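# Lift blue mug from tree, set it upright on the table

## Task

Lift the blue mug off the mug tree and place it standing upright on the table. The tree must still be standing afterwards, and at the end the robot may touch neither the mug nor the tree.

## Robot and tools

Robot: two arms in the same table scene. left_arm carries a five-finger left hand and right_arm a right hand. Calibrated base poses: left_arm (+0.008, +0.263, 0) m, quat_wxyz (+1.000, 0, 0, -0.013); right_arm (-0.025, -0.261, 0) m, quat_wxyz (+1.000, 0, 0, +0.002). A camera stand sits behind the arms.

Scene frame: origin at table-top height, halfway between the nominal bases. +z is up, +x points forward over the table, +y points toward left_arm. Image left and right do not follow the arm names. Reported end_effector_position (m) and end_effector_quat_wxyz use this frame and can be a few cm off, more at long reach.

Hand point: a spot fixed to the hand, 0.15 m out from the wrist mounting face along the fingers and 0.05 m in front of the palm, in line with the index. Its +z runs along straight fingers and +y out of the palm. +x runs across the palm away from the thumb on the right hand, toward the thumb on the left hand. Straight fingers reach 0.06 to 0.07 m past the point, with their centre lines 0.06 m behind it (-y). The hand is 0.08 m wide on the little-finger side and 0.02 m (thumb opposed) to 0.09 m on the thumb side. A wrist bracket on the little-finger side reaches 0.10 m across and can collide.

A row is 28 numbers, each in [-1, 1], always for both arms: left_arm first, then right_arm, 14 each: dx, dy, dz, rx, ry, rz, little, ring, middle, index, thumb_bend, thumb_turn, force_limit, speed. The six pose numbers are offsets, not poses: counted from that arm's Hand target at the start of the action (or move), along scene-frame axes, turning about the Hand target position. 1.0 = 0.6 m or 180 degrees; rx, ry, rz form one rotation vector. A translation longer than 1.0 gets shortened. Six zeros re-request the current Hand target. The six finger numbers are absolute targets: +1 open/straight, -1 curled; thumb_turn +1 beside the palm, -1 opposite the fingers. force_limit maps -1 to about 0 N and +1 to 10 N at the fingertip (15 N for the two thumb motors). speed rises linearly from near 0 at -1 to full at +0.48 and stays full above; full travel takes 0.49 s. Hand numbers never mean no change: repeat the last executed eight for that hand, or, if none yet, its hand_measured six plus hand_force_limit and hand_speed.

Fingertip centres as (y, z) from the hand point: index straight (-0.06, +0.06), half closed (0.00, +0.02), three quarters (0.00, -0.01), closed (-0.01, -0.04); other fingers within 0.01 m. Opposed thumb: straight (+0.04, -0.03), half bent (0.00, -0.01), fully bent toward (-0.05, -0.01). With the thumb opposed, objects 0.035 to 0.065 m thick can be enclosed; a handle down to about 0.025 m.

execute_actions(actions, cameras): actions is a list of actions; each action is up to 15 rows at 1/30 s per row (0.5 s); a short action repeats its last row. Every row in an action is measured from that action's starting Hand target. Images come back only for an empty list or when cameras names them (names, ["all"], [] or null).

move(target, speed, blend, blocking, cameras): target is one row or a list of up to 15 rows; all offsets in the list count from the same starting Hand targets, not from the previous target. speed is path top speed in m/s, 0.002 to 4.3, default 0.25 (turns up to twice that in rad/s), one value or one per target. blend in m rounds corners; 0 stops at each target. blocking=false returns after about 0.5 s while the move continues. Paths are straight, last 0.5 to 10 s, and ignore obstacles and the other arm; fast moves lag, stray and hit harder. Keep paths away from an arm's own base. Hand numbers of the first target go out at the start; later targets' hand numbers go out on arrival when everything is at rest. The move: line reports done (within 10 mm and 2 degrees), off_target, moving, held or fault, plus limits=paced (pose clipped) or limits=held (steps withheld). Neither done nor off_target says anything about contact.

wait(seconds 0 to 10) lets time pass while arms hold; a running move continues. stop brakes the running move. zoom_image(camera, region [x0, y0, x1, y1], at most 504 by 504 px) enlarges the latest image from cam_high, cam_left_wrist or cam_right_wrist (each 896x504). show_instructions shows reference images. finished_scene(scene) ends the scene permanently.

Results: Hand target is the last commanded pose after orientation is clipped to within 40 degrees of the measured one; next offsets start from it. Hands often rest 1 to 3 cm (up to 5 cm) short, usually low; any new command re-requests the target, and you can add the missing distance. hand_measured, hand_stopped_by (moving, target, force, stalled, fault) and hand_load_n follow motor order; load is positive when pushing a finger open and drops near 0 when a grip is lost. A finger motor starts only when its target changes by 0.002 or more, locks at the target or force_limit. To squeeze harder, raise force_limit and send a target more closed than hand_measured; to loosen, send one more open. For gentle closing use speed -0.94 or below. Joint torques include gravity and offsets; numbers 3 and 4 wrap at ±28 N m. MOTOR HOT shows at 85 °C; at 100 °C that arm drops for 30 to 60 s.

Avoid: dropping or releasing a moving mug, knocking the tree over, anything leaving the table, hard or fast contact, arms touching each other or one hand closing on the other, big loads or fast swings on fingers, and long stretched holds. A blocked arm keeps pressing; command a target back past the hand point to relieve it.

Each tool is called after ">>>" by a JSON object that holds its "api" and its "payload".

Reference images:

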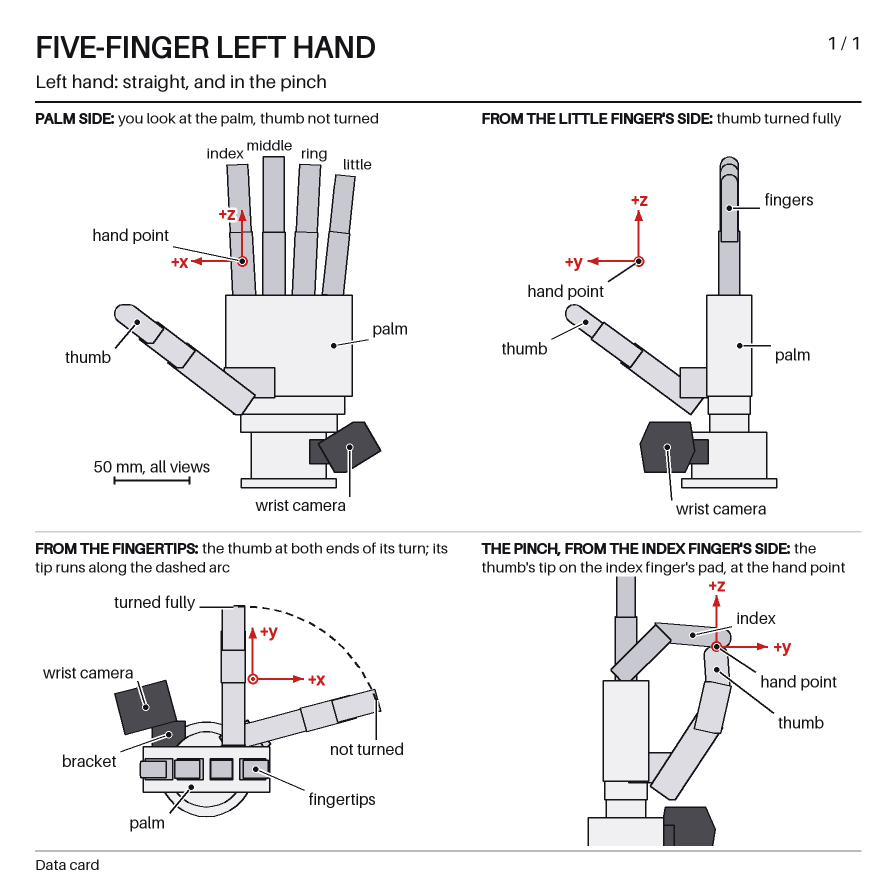

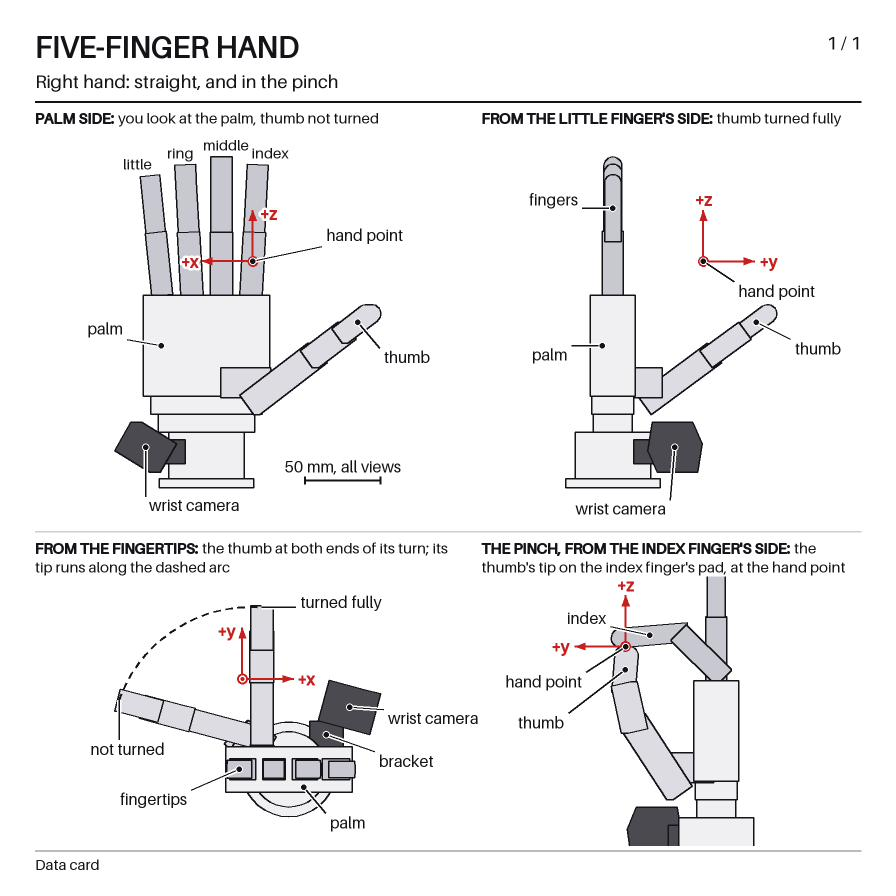

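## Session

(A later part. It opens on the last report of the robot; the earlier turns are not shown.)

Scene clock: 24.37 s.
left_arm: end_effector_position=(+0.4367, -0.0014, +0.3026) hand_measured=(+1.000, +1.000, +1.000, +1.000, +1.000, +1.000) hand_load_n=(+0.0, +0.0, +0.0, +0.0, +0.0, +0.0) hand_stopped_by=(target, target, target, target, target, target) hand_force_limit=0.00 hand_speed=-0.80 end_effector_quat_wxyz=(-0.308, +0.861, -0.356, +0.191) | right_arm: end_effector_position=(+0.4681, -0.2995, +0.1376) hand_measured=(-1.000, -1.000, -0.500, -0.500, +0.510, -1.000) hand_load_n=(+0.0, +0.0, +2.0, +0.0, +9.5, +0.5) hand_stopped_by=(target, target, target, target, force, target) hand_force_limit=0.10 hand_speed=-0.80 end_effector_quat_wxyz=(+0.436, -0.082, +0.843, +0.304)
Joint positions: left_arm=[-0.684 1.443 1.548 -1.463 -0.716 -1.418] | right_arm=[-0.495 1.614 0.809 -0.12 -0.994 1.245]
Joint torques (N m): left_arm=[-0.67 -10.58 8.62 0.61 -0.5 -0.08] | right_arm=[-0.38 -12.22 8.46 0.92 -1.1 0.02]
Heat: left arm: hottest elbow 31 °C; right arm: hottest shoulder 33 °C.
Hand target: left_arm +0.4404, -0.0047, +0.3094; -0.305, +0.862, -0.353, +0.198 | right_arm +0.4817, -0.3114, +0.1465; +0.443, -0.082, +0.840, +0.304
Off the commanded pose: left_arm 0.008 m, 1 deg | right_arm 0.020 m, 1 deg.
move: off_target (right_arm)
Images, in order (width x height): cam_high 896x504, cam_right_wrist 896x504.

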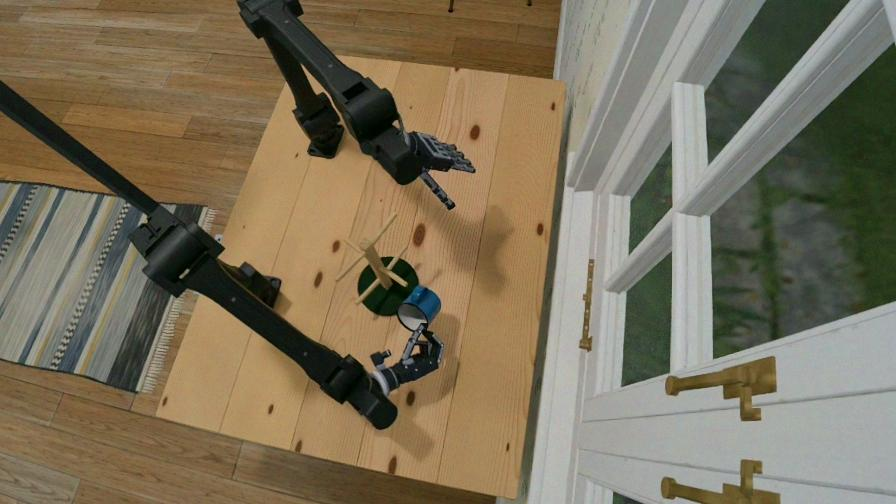

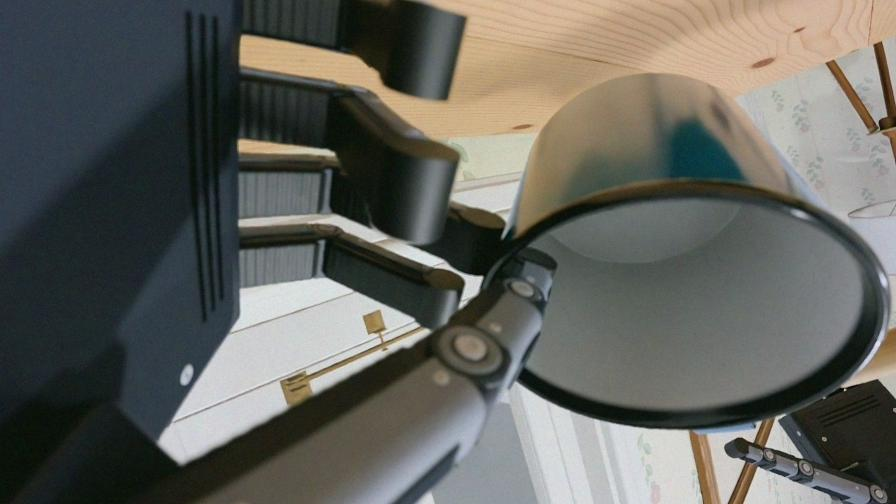

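>>> {"api": "move", "payload": {"target": [[0,0,0,0,0,0,1,1,1,1,1,1,0,-0.8,0,-0.1,0.006,0,0,0,-1,-1,-0.5,-0.5,-0.6,-1,0.1,-0.8],[0,0,0,0,0,0,1,1,1,1,1,1,0,-0.8,-0.086,-0.148,0.006,-0.3025,0.1332,0,-1,-1,-0.5,-0.5,-0.6,-1,0.1,-0.8]], "speed": 0.22, "blend": [0.02,0], "cameras": ["cam_high","cam_right_wrist"]}}

Scene clock: 30.60 s.
left_arm: end_effector_position=(+0.4367, -0.0014, +0.3026) hand_measured=(+1.000, +1.000, +1.000, +1.000, +1.000, +1.000) hand_load_n=(+0.0, +0.0, +0.0, +0.0, +0.0, +0.0) hand_stopped_by=(target, target, target, target, target, target) hand_force_limit=0.00 hand_speed=-0.80 end_effector_quat_wxyz=(-0.308, +0.861, -0.356, +0.191) | right_arm: end_effector_position=(+0.4114, -0.3968, +0.1171) hand_measured=(-1.000, -1.000, -0.500, -0.500, +0.510, -1.000) hand_load_n=(+0.0, +0.0, +3.0, +0.0, +8.0, +1.5) hand_stopped_by=(target, target, target, target, force, target) hand_force_limit=0.10 hand_speed=-0.80 end_effector_quat_wxyz=(+0.155, -0.203, +0.963, -0.082)
Joint positions: left_arm=[-0.684 1.443 1.548 -1.463 -0.716 -1.418] | right_arm=[-0.469 1.418 1.04 -0.847 -0.064 0.702]
Joint torques (N m): left_arm=[-0.73 -10.58 8.61 0.59 -0.5 -0.08] | right_arm=[1.55 -14.92 10.54 0.62 -0.06 -0.12]
Heat: left arm: hottest elbow 31 °C; right arm: hottest shoulder 33 °C.
Hand target: left_arm +0.4404, -0.0047, +0.3094; -0.305, +0.862, -0.353, +0.198 | right_arm +0.4300, -0.4002, +0.1500; +0.180, -0.211, +0.956, -0.101
Off the commanded pose: left_arm 0.008 m, 1 deg | right_arm 0.038 m, 4 deg.
move: off_target (right_arm)
Images, in order (width x height): cam_high 896x504, cam_right_wrist 896x504.

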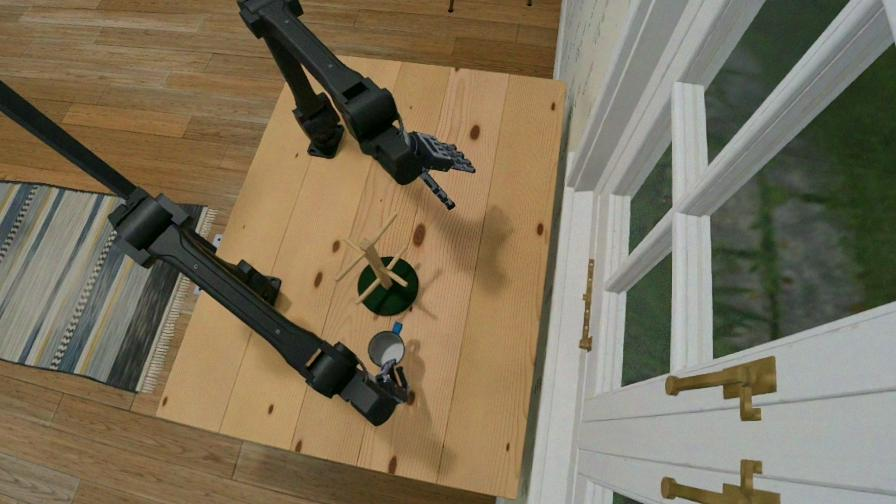

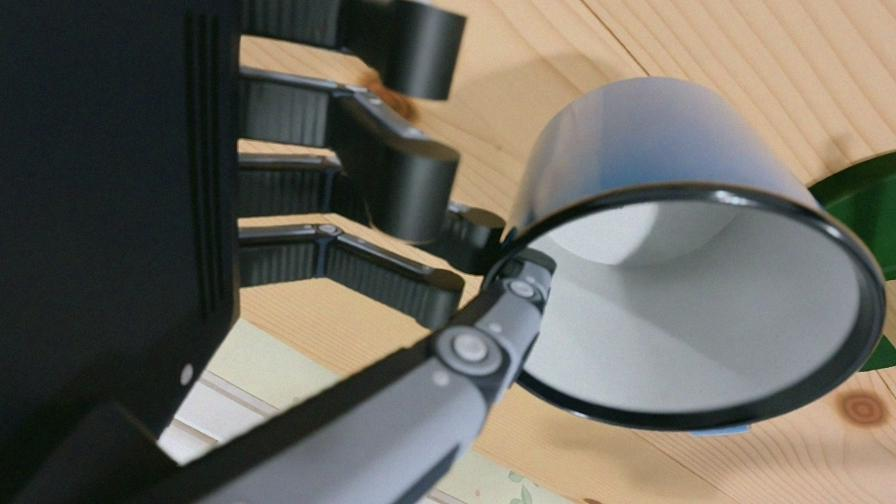

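>>> {"api": "zoom_image", "payload": {"camera": "cam_right_wrist", "region": [440, 40, 896, 450]}}

>>> {"api": "zoom_image", "payload": {"camera": "cam_high", "region": [330, 300, 450, 420]}}

Scaled by 1.105 from the camera's 896x504 image, which has a finer 1280x720 frame.

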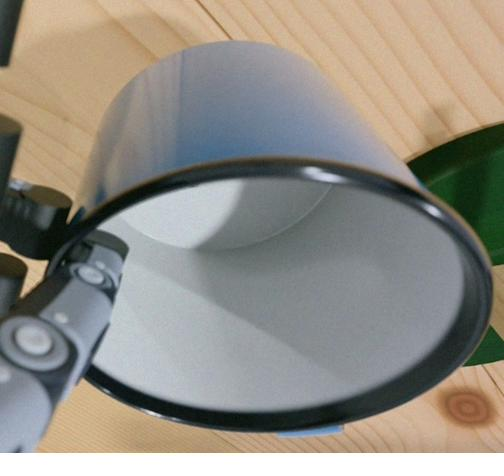

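Scaled by 4.200 from the camera's 896x504 image, which has a finer 1280x720 frame.

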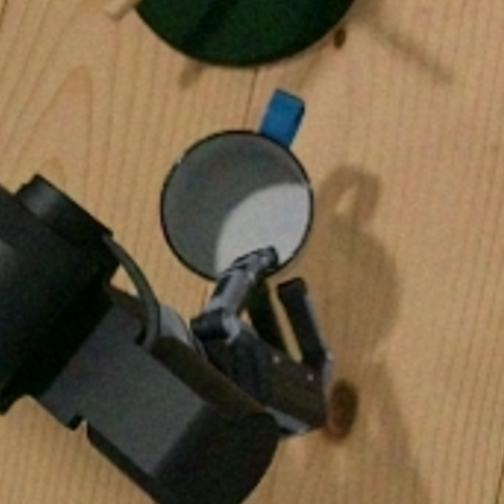

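>>> {"api": "move", "payload": {"target": [0,0,0,0,0,0,1,1,1,1,1,1,0,-0.8,0,-0.01,-0.115,0,-0.033,0,-1,-1,-0.5,-0.5,-0.6,-1,0.1,-0.8], "speed": 0.1, "cameras": ["cam_high","cam_right_wrist"]}}

>>> {"api": "zoom_image", "payload": {"camera": "cam_right_wrist", "region": [440, 40, 896, 450]}}

>>> {"api": "zoom_image", "payload": {"camera": "cam_high", "region": [330, 300, 450, 420]}}

Scene clock: 33.07 s.
left_arm: end_effector_position=(+0.4367, -0.0014, +0.3026) hand_measured=(+1.000, +1.000, +1.000, +1.000, +1.000, +1.000) hand_load_n=(+0.0, +0.0, +0.0, +0.0, +0.0, +0.0) hand_stopped_by=(target, target, target, target, target, target) hand_force_limit=0.00 hand_speed=-0.80 end_effector_quat_wxyz=(-0.308, +0.861, -0.356, +0.191) | right_arm: end_effector_position=(+0.4297, -0.4011, +0.0881) hand_measured=(-1.000, -1.000, -0.500, -0.500, +0.510, -1.000) hand_load_n=(+0.0, +0.0, +3.0, +0.0, +9.0, +1.0) hand_stopped_by=(target, target, target, target, force, target) hand_force_limit=0.10 hand_speed=-0.80 end_effector_quat_wxyz=(+0.228, -0.209, +0.944, -0.114)
Joint positions: left_arm=[-0.684 1.443 1.548 -1.463 -0.716 -1.418] | right_arm=[-0.478 1.423 0.914 -0.558 -0.112 0.689]
Joint torques (N m): left_arm=[-0.73 -10.64 8.62 0.59 -0.5 -0.08] | right_arm=[-0.5 -11.11 5.97 2.35 -0.43 -0.09]
Heat: left arm: hottest elbow 32 °C; right arm: hottest shoulder 33 °C.
Hand target: left_arm +0.4404, -0.0047, +0.3094; -0.305, +0.862, -0.353, +0.198 | right_arm +0.4299, -0.4062, +0.0810; +0.229, -0.206, +0.945, -0.112
Off the commanded pose: left_arm 0.008 m, 1 deg | right_arm 0.009 m, 1 deg.
move: done
Images, in order (width x height): cam_high 896x504, cam_right_wrist 896x504.

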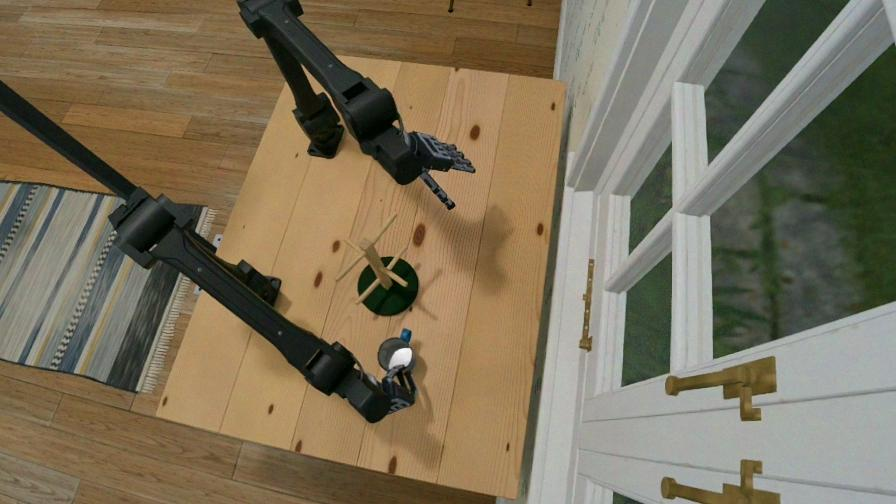

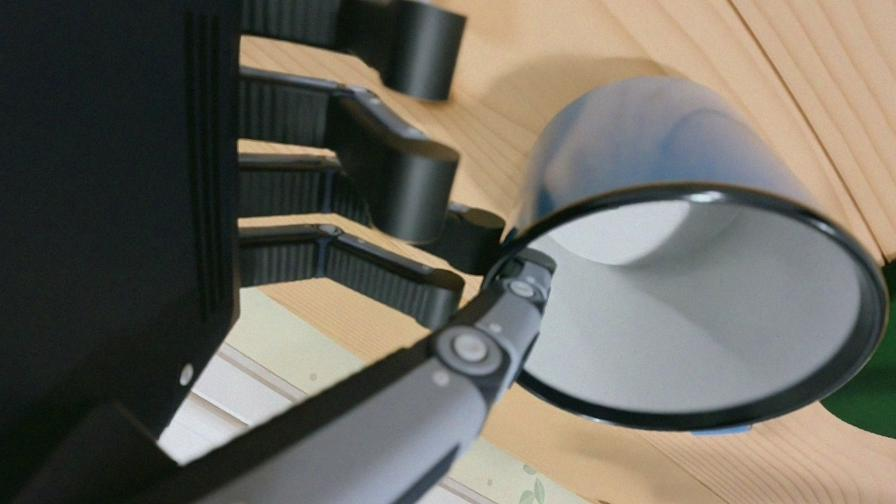

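Scaled by 1.105 from the camera's 896x504 image, which has a finer 1280x720 frame.

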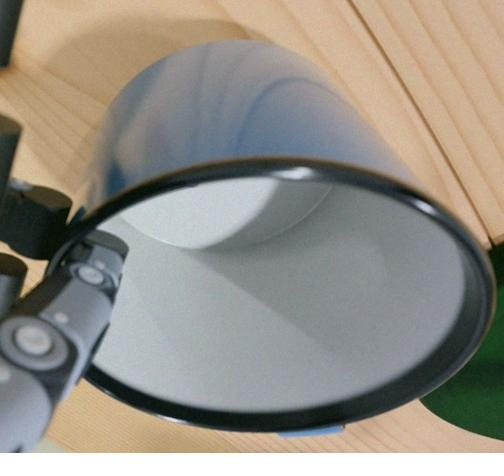

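Scaled by 4.200 from the camera's 896x504 image, which has a finer 1280x720 frame.

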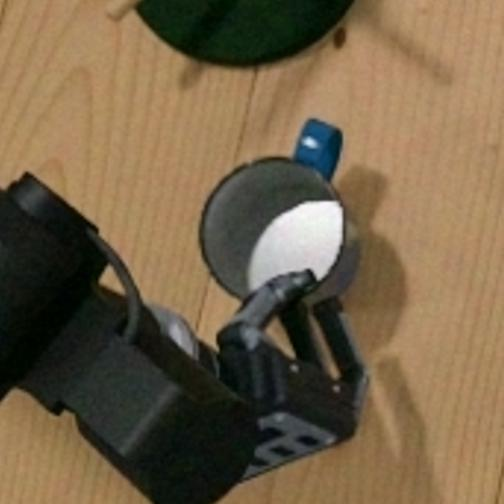

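>>> {"api": "move", "payload": {"target": [0,0,0,0,0,0,1,1,1,1,1,1,0,-0.8,0,0,-0.03,0.011,0.022,0,-1,-1,-0.5,-0.5,-0.6,-1,0.1,-0.8], "speed": 0.08, "cameras": ["cam_high","cam_right_wrist"]}}

>>> {"api": "zoom_image", "payload": {"camera": "cam_high", "region": [330, 300, 450, 420]}}

Scene clock: 34.70 s.
left_arm: end_effector_position=(+0.4367, -0.0014, +0.3026) hand_measured=(+1.000, +1.000, +1.000, +1.000, +1.000, +1.000) hand_load_n=(+0.0, +0.0, +0.0, +0.0, +0.0, +0.0) hand_stopped_by=(target, target, target, target, target, target) hand_force_limit=0.00 hand_speed=-0.80 end_effector_quat_wxyz=(-0.308, +0.861, -0.356, +0.191) | right_arm: end_effector_position=(+0.4245, -0.3979, +0.0613) hand_measured=(-1.000, -1.000, -0.500, -0.500, +0.510, -1.000) hand_load_n=(+0.0, +0.0, +2.0, +0.0, +9.0, +2.0) hand_stopped_by=(target, target, target, target, force, target) hand_force_limit=0.10 hand_speed=-0.80 end_effector_quat_wxyz=(+0.203, -0.209, +0.952, -0.091)
Joint positions: left_arm=[-0.684 1.443 1.548 -1.463 -0.716 -1.418] | right_arm=[-0.478 1.482 0.914 -0.569 -0.115 0.689]
Joint torques (N m): left_arm=[-0.67 -10.58 8.62 0.59 -0.5 -0.08] | right_arm=[-0.5 -11.52 8.24 0.58 -0.23 -0.09]
Heat: left arm: hottest elbow 32 °C; right arm: hottest shoulder 33 °C.
Hand target: left_arm +0.4404, -0.0047, +0.3094; -0.305, +0.862, -0.353, +0.198 | right_arm +0.4300, -0.4063, +0.0630; +0.200, -0.205, +0.954, -0.089
Off the commanded pose: left_arm 0.008 m, 1 deg | right_arm 0.010 m, 1 deg.
move: done
Images, in order (width x height): cam_high 896x504, cam_right_wrist 896x504.

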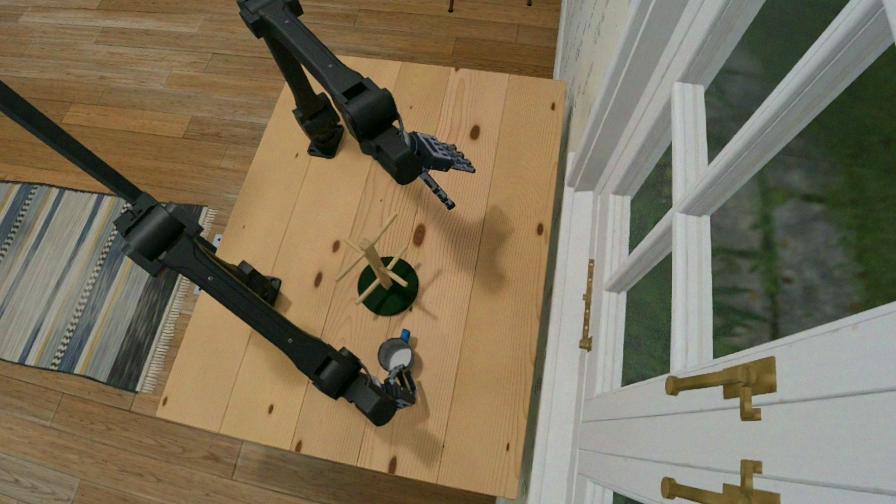

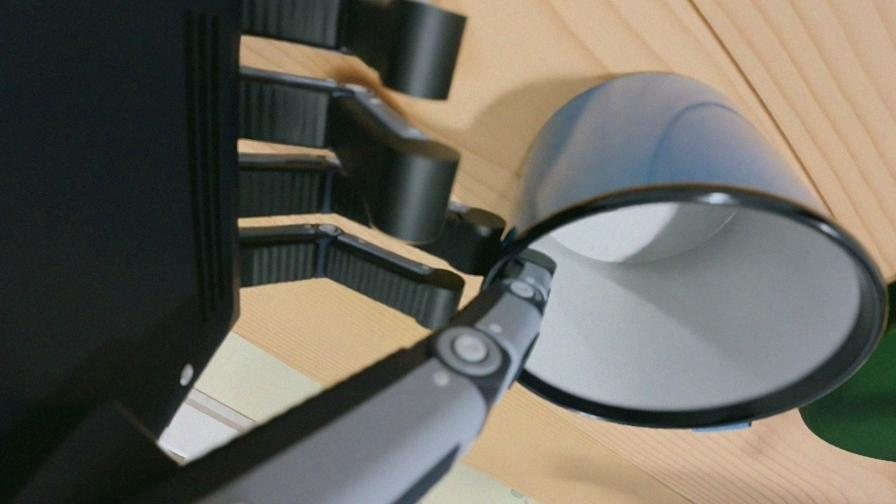

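Scaled by 4.200 from the camera's 896x504 image, which has a finer 1280x720 frame.

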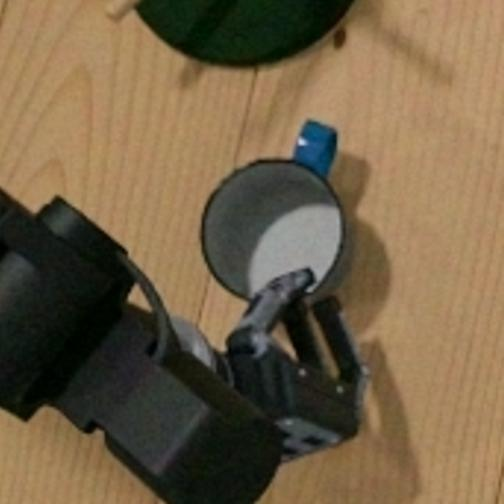

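>>> {"api": "move", "payload": {"target": [0,0,0,0,0,0,1,1,1,1,1,1,0,-0.8,0,0,-0.013,0,0,0,-1,-1,-0.5,-0.5,-0.6,-1,0.1,-0.8], "speed": 0.05, "cameras": ["cam_right_wrist"]}}

Scene clock: 35.80 s.
left_arm: end_effector_position=(+0.4367, -0.0014, +0.3026) hand_measured=(+1.000, +1.000, +1.000, +1.000, +1.000, +1.000) hand_load_n=(+0.0, +0.0, +0.0, +0.0, +0.0, +0.0) hand_stopped_by=(target, target, target, target, target, target) hand_force_limit=0.00 hand_speed=-0.80 end_effector_quat_wxyz=(-0.308, +0.861, -0.356, +0.191) | right_arm: end_effector_position=(+0.4245, -0.3979, +0.0611) hand_measured=(-1.000, -1.000, -0.500, -0.500, +0.510, -1.000) hand_load_n=(+0.0, +0.0, +2.0, +0.0, +9.0, +2.5) hand_stopped_by=(target, target, target, target, force, target) hand_force_limit=0.10 hand_speed=-0.80 end_effector_quat_wxyz=(+0.202, -0.209, +0.952, -0.091)
Joint positions: left_arm=[-0.684 1.443 1.548 -1.463 -0.716 -1.418] | right_arm=[-0.478 1.482 0.914 -0.569 -0.115 0.689]
Joint torques (N m): left_arm=[-0.67 -10.58 8.62 0.59 -0.5 -0.09] | right_arm=[-0.5 -10.29 7.47 1.57 -0.23 -0.09]
Heat: left arm: hottest elbow 32 °C; right arm: hottest shoulder 33 °C.
Hand target: left_arm +0.4404, -0.0047, +0.3094; -0.305, +0.862, -0.353, +0.198 | right_arm +0.4300, -0.4063, +0.0552; +0.200, -0.205, +0.954, -0.089
Off the commanded pose: left_arm 0.008 m, 1 deg | right_arm 0.012 m, 1 deg.
move: off_target (right_arm)
Images, in order (width x height): cam_right_wrist 896x504.

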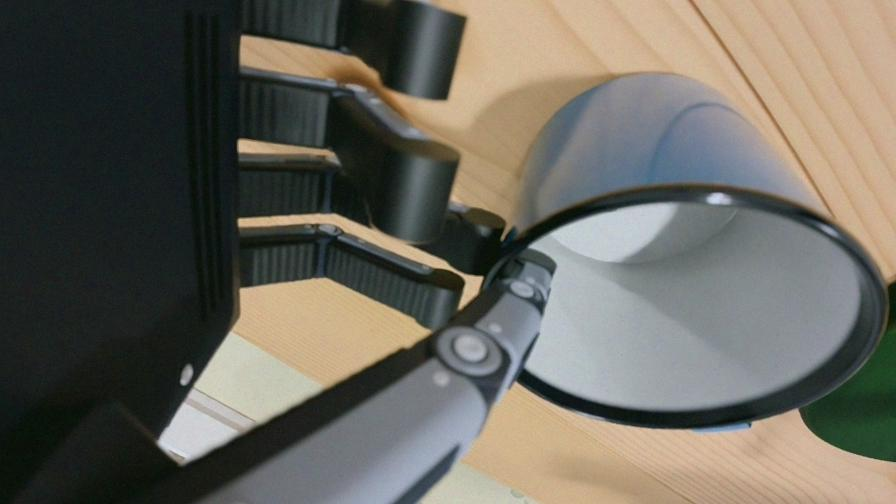

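>>> {"api": "move", "payload": {"target": [0,0,0,0,0,0,1,1,1,1,1,1,0,-0.8,0,0,-0.013,0,0,0,-1,-1,-0.5,-0.5,-0.6,-1,0.1,-0.8], "speed": 0.05, "cameras": ["cam_right_wrist"]}}

>>> {"api": "zoom_image", "payload": {"camera": "cam_right_wrist", "region": [440, 40, 896, 450]}}

Scene clock: 36.93 s.
left_arm: end_effector_position=(+0.4367, -0.0014, +0.3026) hand_measured=(+1.000, +1.000, +1.000, +1.000, +1.000, +1.000) hand_load_n=(+0.0, +0.0, +0.0, +0.0, +0.0, -0.5) hand_stopped_by=(target, target, target, target, target, target) hand_force_limit=0.00 hand_speed=-0.80 end_effector_quat_wxyz=(-0.308, +0.861, -0.356, +0.191) | right_arm: end_effector_position=(+0.4267, -0.3986, +0.0605) hand_measured=(-1.000, -1.000, -0.500, -0.500, +0.510, -1.000) hand_load_n=(+0.0, +0.0, +1.5, +0.0, +6.5, +2.5) hand_stopped_by=(target, target, target, target, force, target) hand_force_limit=0.10 hand_speed=-0.80 end_effector_quat_wxyz=(+0.206, -0.209, +0.952, -0.092)
Joint positions: left_arm=[-0.684 1.443 1.548 -1.463 -0.716 -1.418] | right_arm=[-0.478 1.486 0.914 -0.559 -0.117 0.689]
Joint torques (N m): left_arm=[-0.67 -10.58 8.61 0.59 -0.5 -0.08] | right_arm=[-0.62 -9.7 6.72 2.14 -0.17 -0.09]
Heat: left arm: hottest elbow 32 °C; right arm: hottest shoulder 33 °C.
Hand target: left_arm +0.4404, -0.0047, +0.3094; -0.305, +0.862, -0.353, +0.198 | right_arm +0.4300, -0.4062, +0.0475; +0.200, -0.205, +0.954, -0.089
Off the commanded pose: left_arm 0.008 m, 1 deg | right_arm 0.015 m, 1 deg.
move: off_target (right_arm)
Images, in order (width x height): cam_right_wrist 896x504.

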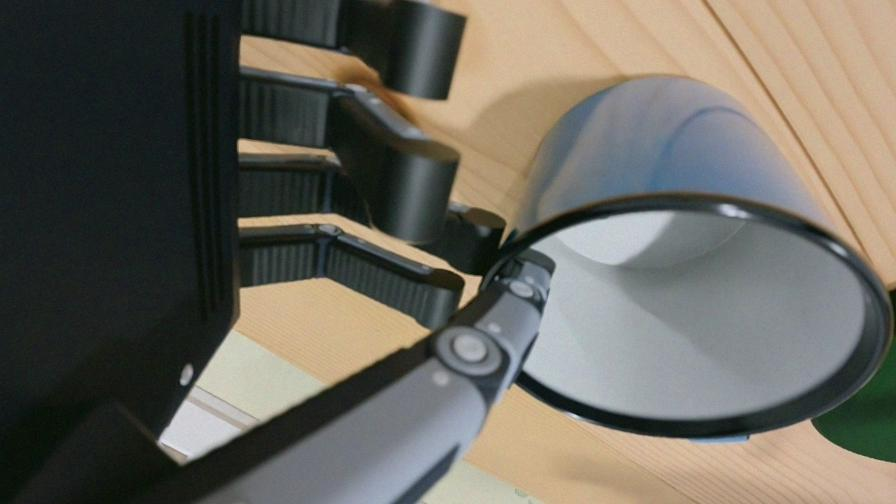

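Scaled by 1.105 from the camera's 896x504 image, which has a finer 1280x720 frame.

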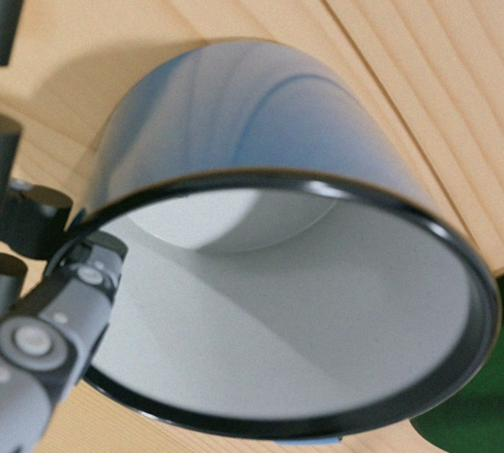

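>>> {"api": "move", "payload": {"target": [[0,0,0,0,0,0,1,1,1,1,1,1,0,-0.8,0,0,0.008,0,0,0,-1,-1,-0.5,-0.5,-0.6,-1,0.1,-0.8],[0,0,0,0,0,0,1,1,1,1,1,1,0,-0.8,0,0,0.0085,0,0,0,-1,-1,-0.5,-0.5,1,-1,0.1,-0.5]], "speed": 0.05, "cameras": ["cam_right_wrist","cam_high"]}}

Scene clock: 39.43 s.
left_arm: end_effector_position=(+0.4367, -0.0014, +0.3026) hand_measured=(+1.000, +1.000, +1.000, +1.000, +1.000, +1.000) hand_load_n=(+0.0, +0.0, +0.0, +0.0, +0.0, -0.5) hand_stopped_by=(target, target, target, target, target, target) hand_force_limit=0.00 hand_speed=-0.80 end_effector_quat_wxyz=(-0.308, +0.861, -0.356, +0.191) | right_arm: end_effector_position=(+0.4262, -0.3980, +0.0566) hand_measured=(-1.000, -1.000, -0.500, -0.500, +1.000, -1.000) hand_load_n=(+0.0, +0.0, +0.0, +0.0, +0.0, +0.0) hand_stopped_by=(target, target, target, target, target, target) hand_force_limit=0.10 hand_speed=-0.50 end_effector_quat_wxyz=(+0.203, -0.209, +0.952, -0.088)
Joint positions: left_arm=[-0.684 1.443 1.548 -1.463 -0.716 -1.418] | right_arm=[-0.479 1.495 0.914 -0.559 -0.12 0.689]
Joint torques (N m): left_arm=[-0.67 -10.58 8.61 0.59 -0.5 -0.09] | right_arm=[-0.5 -11.22 7.17 1.42 -0.08 -0.09]
Heat: left arm: hottest elbow 32 °C; right arm: hottest shoulder 33 °C.
Hand target: left_arm +0.4404, -0.0047, +0.3094; -0.305, +0.862, -0.353, +0.198 | right_arm +0.4300, -0.4063, +0.0525; +0.200, -0.205, +0.954, -0.088
Off the commanded pose: left_arm 0.008 m, 1 deg | right_arm 0.010 m, 1 deg.
move: done; target 2's new numbers were sent with right_arm's hand 0.011 m and 1 deg from that target
Images, in order (width x height): cam_high 896x504, cam_right_wrist 896x504.

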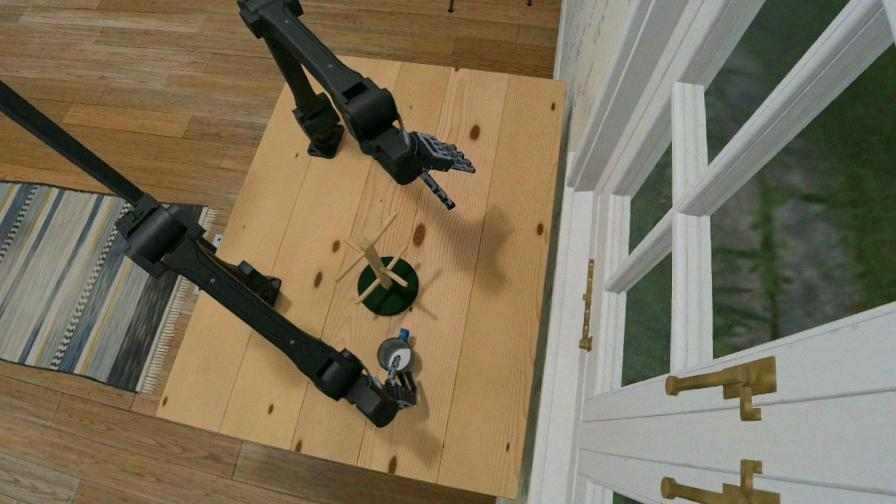

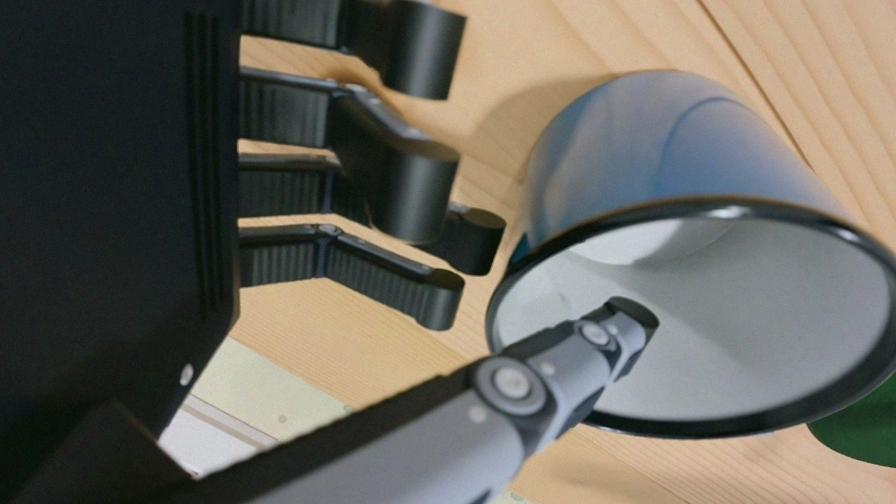

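Mug released and standing. Lift away.

>>> {"api": "move", "payload": {"target": [[0,0,0,0,0,0,1,1,1,1,1,1,0,-0.8,0.02,-0.005,0.18,0,0,0,-1,-1,-0.5,-0.5,1,-1,0.1,-0.5],[0,0,0,0,0,0,1,1,1,1,1,1,0,-0.8,0.0,-0.12,0.24,0,0,0,-1,-1,-0.5,-0.5,1,-1,0.1,-0.5]], "speed": 0.15, "cameras": ["cam_right_wrist","cam_high"]}}

>>> {"api": "zoom_image", "payload": {"camera": "cam_high", "region": [330, 300, 450, 420]}}

Scene clock: 42.40 s.
left_arm: end_effector_position=(+0.4367, -0.0014, +0.3026) hand_measured=(+1.000, +1.000, +1.000, +1.000, +1.000, +1.000) hand_load_n=(+0.0, +0.0, +0.0, +0.0, +0.0, +0.0) hand_stopped_by=(target, target, target, target, target, target) hand_force_limit=0.00 hand_speed=-0.80 end_effector_quat_wxyz=(-0.308, +0.861, -0.356, +0.191) | right_arm: end_effector_position=(+0.4197, -0.4676, +0.1862) hand_measured=(-1.000, -1.000, -0.500, -0.500, +1.000, -1.000) hand_load_n=(+0.0, +0.0, +0.0, +0.0, +0.0, +0.0) hand_stopped_by=(target, target, target, target, target, target) hand_force_limit=0.10 hand_speed=-0.50 end_effector_quat_wxyz=(+0.195, -0.202, +0.956, -0.084)
Joint positions: left_arm=[-0.684 1.443 1.548 -1.463 -0.716 -1.418] | right_arm=[-0.623 1.447 1.237 -0.967 -0.171 0.568]
Joint torques (N m): left_arm=[-0.67 -10.58 8.62 0.59 -0.5 -0.08] | right_arm=[-0.03 -11.99 10.48 0.65 -0.32 -0.19]
Heat: left arm: hottest elbow 32 °C; right arm: hottest shoulder 33 °C.
Hand target: left_arm +0.4404, -0.0047, +0.3094; -0.305, +0.862, -0.353, +0.198 | right_arm +0.4301, -0.4782, +0.1965; +0.200, -0.205, +0.954, -0.088
Off the commanded pose: left_arm 0.008 m, 1 deg | right_arm 0.018 m, 1 deg.
move: off_target (right_arm)
Images, in order (width x height): cam_high 896x504, cam_right_wrist 896x504.

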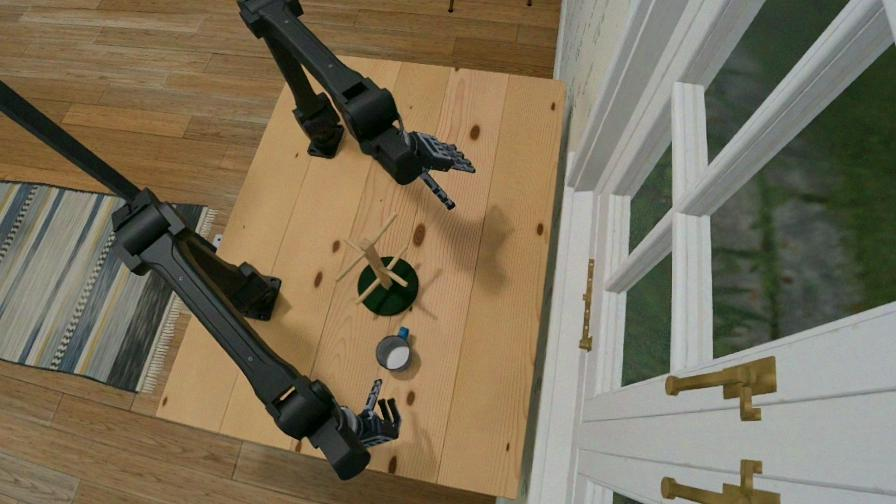

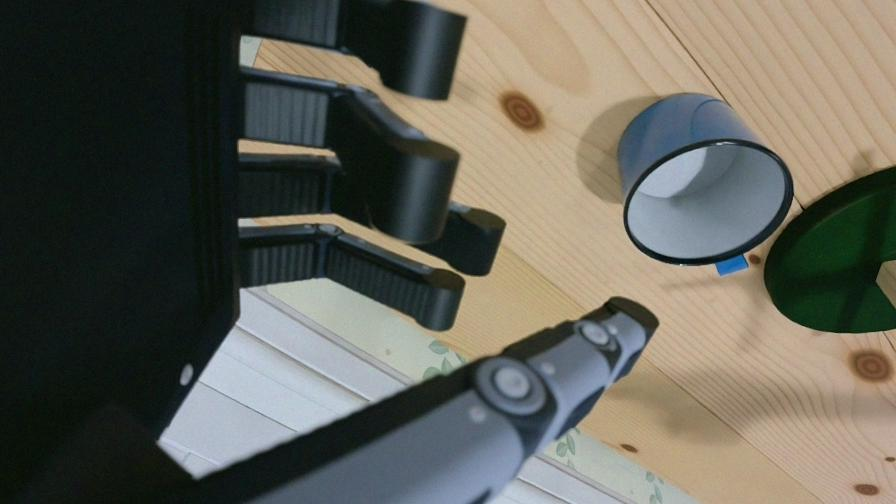

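Scaled by 4.200 from the camera's 896x504 image, which has a finer 1280x720 frame.

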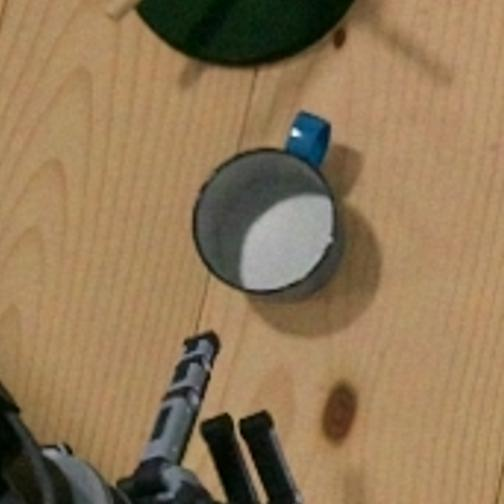

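Mug is standing upright and the tree is intact.

>>> {"api": "finished_scene", "payload": {"scene": 2}}

The scene is finished: the task was done.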